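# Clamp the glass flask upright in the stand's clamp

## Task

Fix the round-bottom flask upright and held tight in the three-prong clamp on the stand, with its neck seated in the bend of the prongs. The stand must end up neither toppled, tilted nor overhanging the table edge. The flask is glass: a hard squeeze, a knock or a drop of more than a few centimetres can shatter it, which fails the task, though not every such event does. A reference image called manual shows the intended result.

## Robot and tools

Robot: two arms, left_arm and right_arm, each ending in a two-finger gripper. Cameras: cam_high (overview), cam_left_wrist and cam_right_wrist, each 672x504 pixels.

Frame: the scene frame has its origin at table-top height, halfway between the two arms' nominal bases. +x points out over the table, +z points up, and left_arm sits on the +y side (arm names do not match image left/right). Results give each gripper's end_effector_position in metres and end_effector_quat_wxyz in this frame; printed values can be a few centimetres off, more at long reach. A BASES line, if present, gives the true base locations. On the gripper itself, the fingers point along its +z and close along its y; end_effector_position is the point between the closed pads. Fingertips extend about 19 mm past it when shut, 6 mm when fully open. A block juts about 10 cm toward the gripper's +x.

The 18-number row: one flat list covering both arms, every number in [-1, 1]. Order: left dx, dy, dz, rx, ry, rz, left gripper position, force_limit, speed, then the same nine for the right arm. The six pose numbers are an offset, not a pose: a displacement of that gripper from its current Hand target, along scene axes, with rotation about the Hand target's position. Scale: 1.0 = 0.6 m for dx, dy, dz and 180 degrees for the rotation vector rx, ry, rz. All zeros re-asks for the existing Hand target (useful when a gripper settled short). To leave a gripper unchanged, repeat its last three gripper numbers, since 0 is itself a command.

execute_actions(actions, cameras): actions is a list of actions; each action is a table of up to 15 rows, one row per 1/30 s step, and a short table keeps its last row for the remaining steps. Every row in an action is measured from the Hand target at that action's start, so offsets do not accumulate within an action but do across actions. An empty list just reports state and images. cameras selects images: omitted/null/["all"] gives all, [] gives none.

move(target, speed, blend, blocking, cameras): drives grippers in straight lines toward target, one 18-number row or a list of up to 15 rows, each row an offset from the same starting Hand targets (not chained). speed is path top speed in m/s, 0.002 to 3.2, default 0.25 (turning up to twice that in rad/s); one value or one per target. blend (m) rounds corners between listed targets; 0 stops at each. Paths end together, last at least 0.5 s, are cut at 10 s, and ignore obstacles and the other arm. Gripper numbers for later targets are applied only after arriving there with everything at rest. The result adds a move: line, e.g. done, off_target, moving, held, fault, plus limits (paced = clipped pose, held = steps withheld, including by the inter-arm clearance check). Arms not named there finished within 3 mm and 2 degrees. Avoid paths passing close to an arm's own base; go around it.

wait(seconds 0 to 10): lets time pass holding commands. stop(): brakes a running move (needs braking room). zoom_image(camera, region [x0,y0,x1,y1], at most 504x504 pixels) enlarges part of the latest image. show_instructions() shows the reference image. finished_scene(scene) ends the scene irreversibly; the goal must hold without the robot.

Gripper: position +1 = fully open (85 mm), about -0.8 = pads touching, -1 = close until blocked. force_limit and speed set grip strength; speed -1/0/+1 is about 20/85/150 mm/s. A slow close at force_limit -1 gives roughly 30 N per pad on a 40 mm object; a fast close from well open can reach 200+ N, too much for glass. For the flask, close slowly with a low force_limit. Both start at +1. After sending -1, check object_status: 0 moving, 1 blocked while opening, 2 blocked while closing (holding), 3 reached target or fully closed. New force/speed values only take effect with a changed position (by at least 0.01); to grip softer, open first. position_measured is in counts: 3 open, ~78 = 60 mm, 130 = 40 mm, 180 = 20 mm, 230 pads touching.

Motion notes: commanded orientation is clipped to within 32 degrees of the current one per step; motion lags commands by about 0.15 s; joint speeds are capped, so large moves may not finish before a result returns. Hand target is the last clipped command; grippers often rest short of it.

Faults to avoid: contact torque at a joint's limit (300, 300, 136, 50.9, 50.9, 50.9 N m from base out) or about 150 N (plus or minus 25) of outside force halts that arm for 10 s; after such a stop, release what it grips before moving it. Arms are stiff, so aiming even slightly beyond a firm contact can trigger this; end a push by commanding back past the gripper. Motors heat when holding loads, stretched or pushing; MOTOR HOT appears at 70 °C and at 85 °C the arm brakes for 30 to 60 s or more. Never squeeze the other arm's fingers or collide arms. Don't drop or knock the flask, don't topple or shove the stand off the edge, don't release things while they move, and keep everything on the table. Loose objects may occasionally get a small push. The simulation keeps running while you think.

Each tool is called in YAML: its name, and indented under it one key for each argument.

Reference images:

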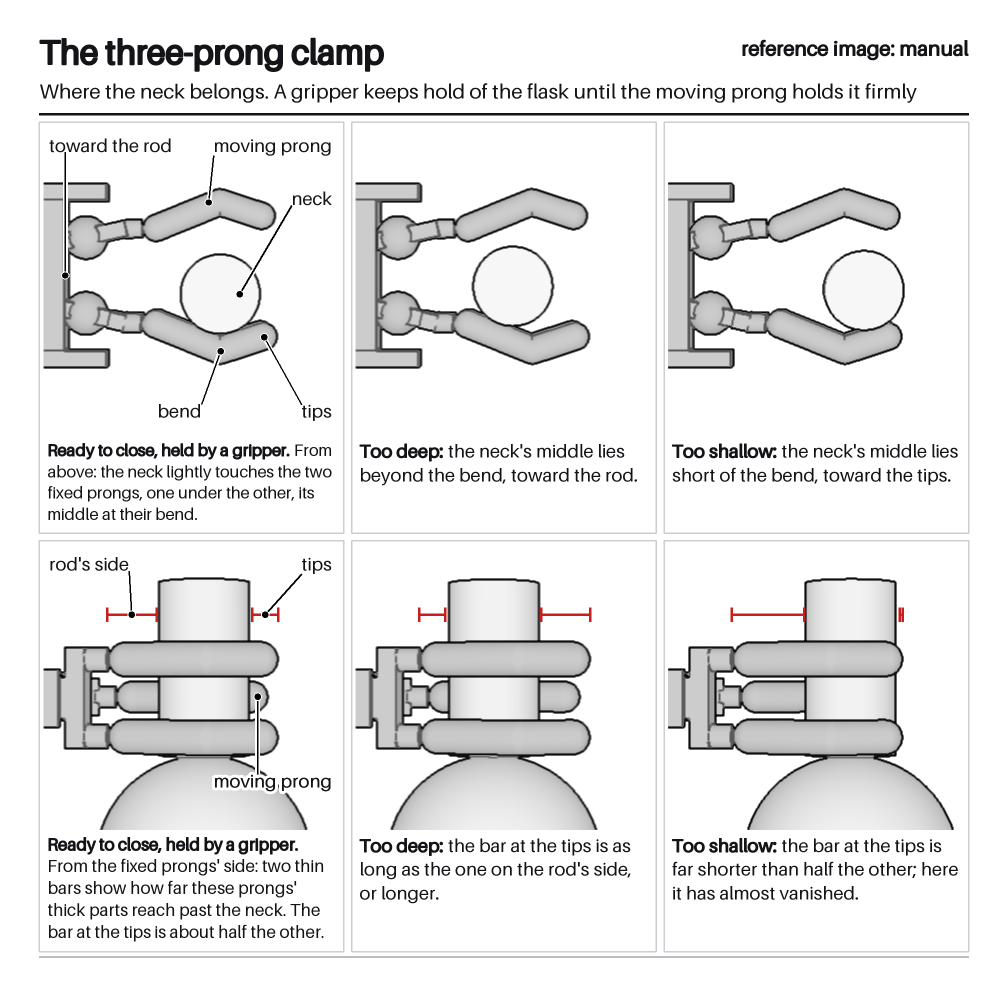

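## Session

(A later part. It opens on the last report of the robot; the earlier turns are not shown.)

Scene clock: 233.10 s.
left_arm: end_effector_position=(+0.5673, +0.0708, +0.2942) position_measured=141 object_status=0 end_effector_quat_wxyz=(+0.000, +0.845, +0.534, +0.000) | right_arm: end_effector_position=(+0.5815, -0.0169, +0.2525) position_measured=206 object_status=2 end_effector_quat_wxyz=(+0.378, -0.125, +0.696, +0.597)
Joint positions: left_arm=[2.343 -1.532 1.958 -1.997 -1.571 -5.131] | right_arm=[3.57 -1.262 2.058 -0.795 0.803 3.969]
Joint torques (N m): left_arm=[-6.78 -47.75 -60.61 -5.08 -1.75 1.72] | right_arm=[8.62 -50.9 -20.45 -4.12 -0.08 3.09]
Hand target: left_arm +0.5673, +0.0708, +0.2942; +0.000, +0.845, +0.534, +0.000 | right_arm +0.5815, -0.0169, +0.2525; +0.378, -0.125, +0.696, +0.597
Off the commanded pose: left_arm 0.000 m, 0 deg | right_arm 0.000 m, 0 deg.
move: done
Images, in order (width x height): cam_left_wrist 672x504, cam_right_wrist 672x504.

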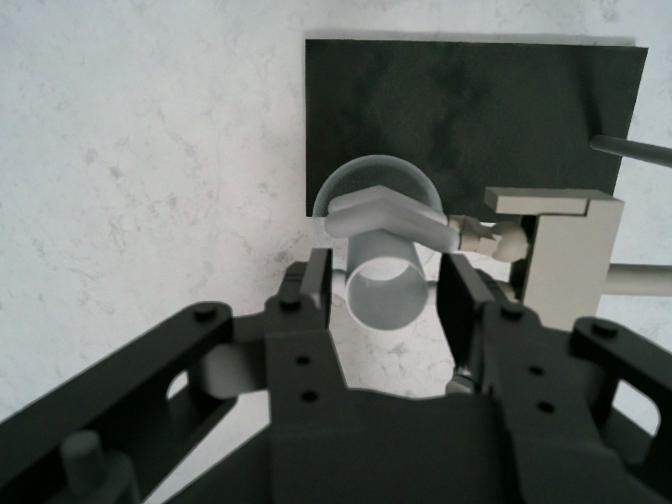

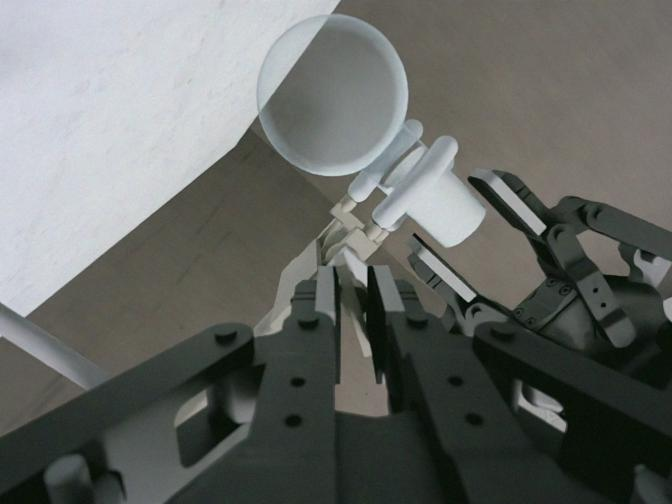

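move:
  target:
    - [0,0,0,0,0,0,0.0,-1,-1,0,0,0,0,0,0,0.3,-1,-0.5]
    - [0,0,0.2,0,0,0,0.0,-1,-1,-0.0756,-0.1852,0,0,0,0,0.3,-1,-0.5]
  speed: [0.1,0.12]

zoom_image:
  camera: "cam_high"
  region: [200, 100, 500, 400]

zoom_image:
  camera: "cam_right_wrist"
  region: [170, 0, 510, 300]

Scene clock: 238.87 s.
left_arm: end_effector_position=(+0.5673, +0.0709, +0.4139) position_measured=129 object_status=3 end_effector_quat_wxyz=(+0.000, +0.845, +0.534, +0.000) | right_arm: end_effector_position=(+0.5362, -0.1278, +0.2524) position_measured=91 object_status=3 end_effector_quat_wxyz=(+0.378, -0.125, +0.696, +0.597)
Joint positions: left_arm=[2.343 -1.596 1.801 -1.777 -1.571 -5.131] | right_arm=[3.401 -1.407 2.257 -0.849 0.633 3.969]
Joint torques (N m): left_arm=[5.62 -57.48 -75.35 -0.94 -0.04 0.19] | right_arm=[-13.99 -52.83 -16.98 -4.1 -2.63 2.76]
Hand target: left_arm +0.5673, +0.0708, +0.4142; +0.000, +0.845, +0.534, +0.000 | right_arm +0.5361, -0.1280, +0.2525; +0.378, -0.125, +0.696, +0.597
Off the commanded pose: left_arm 0.000 m, 0 deg | right_arm 0.000 m, 0 deg.
move: done

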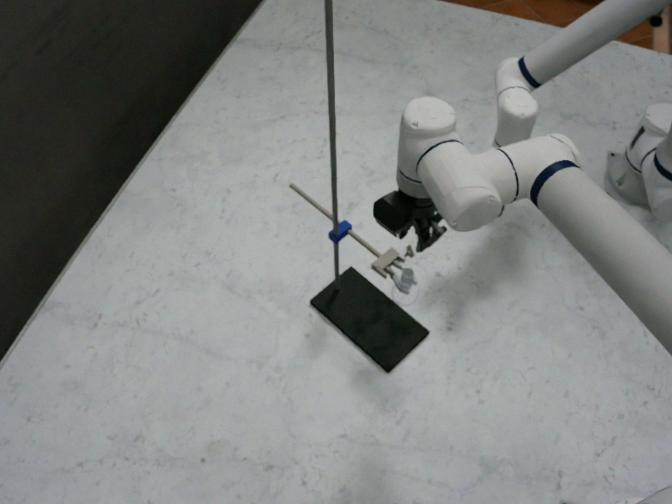

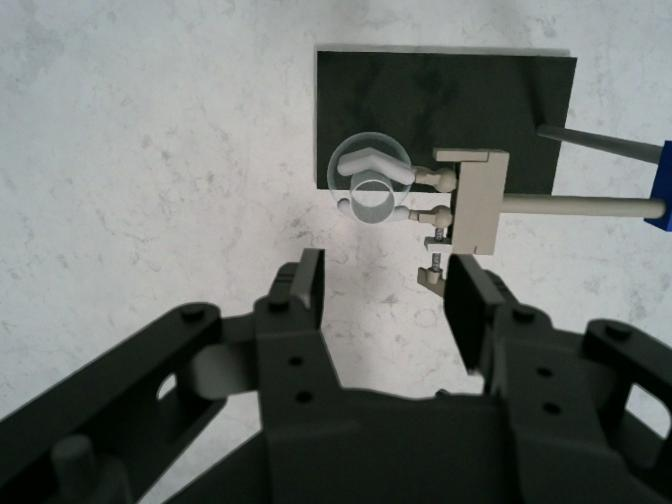

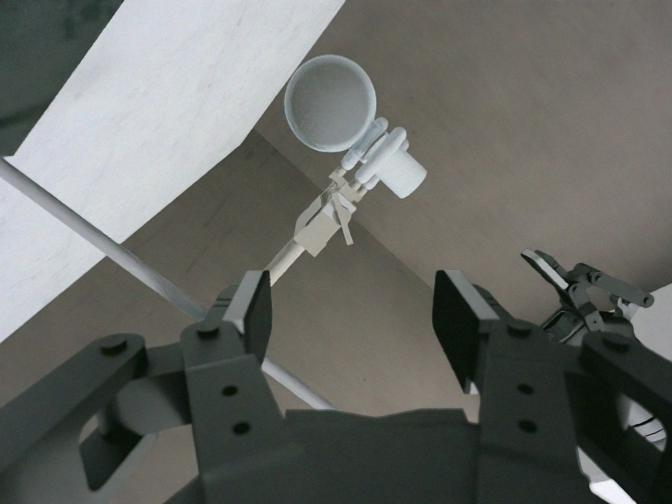

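Scaled by 1.680.

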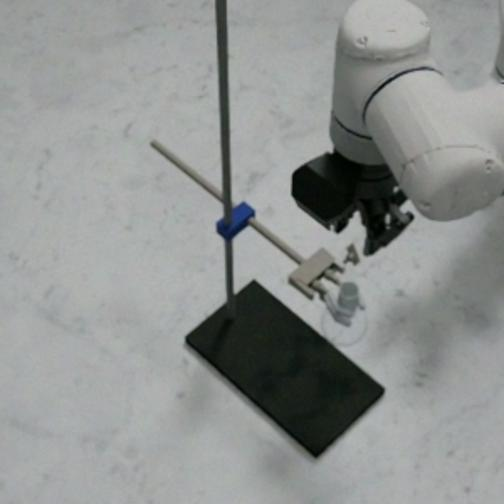

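Scaled by 1.482.

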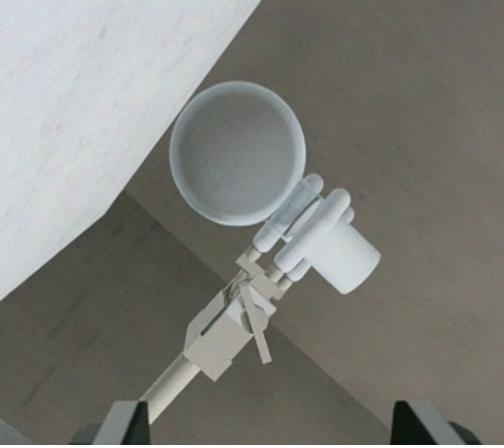

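finished_scene:
  scene: 2

The scene is finished: the task was done.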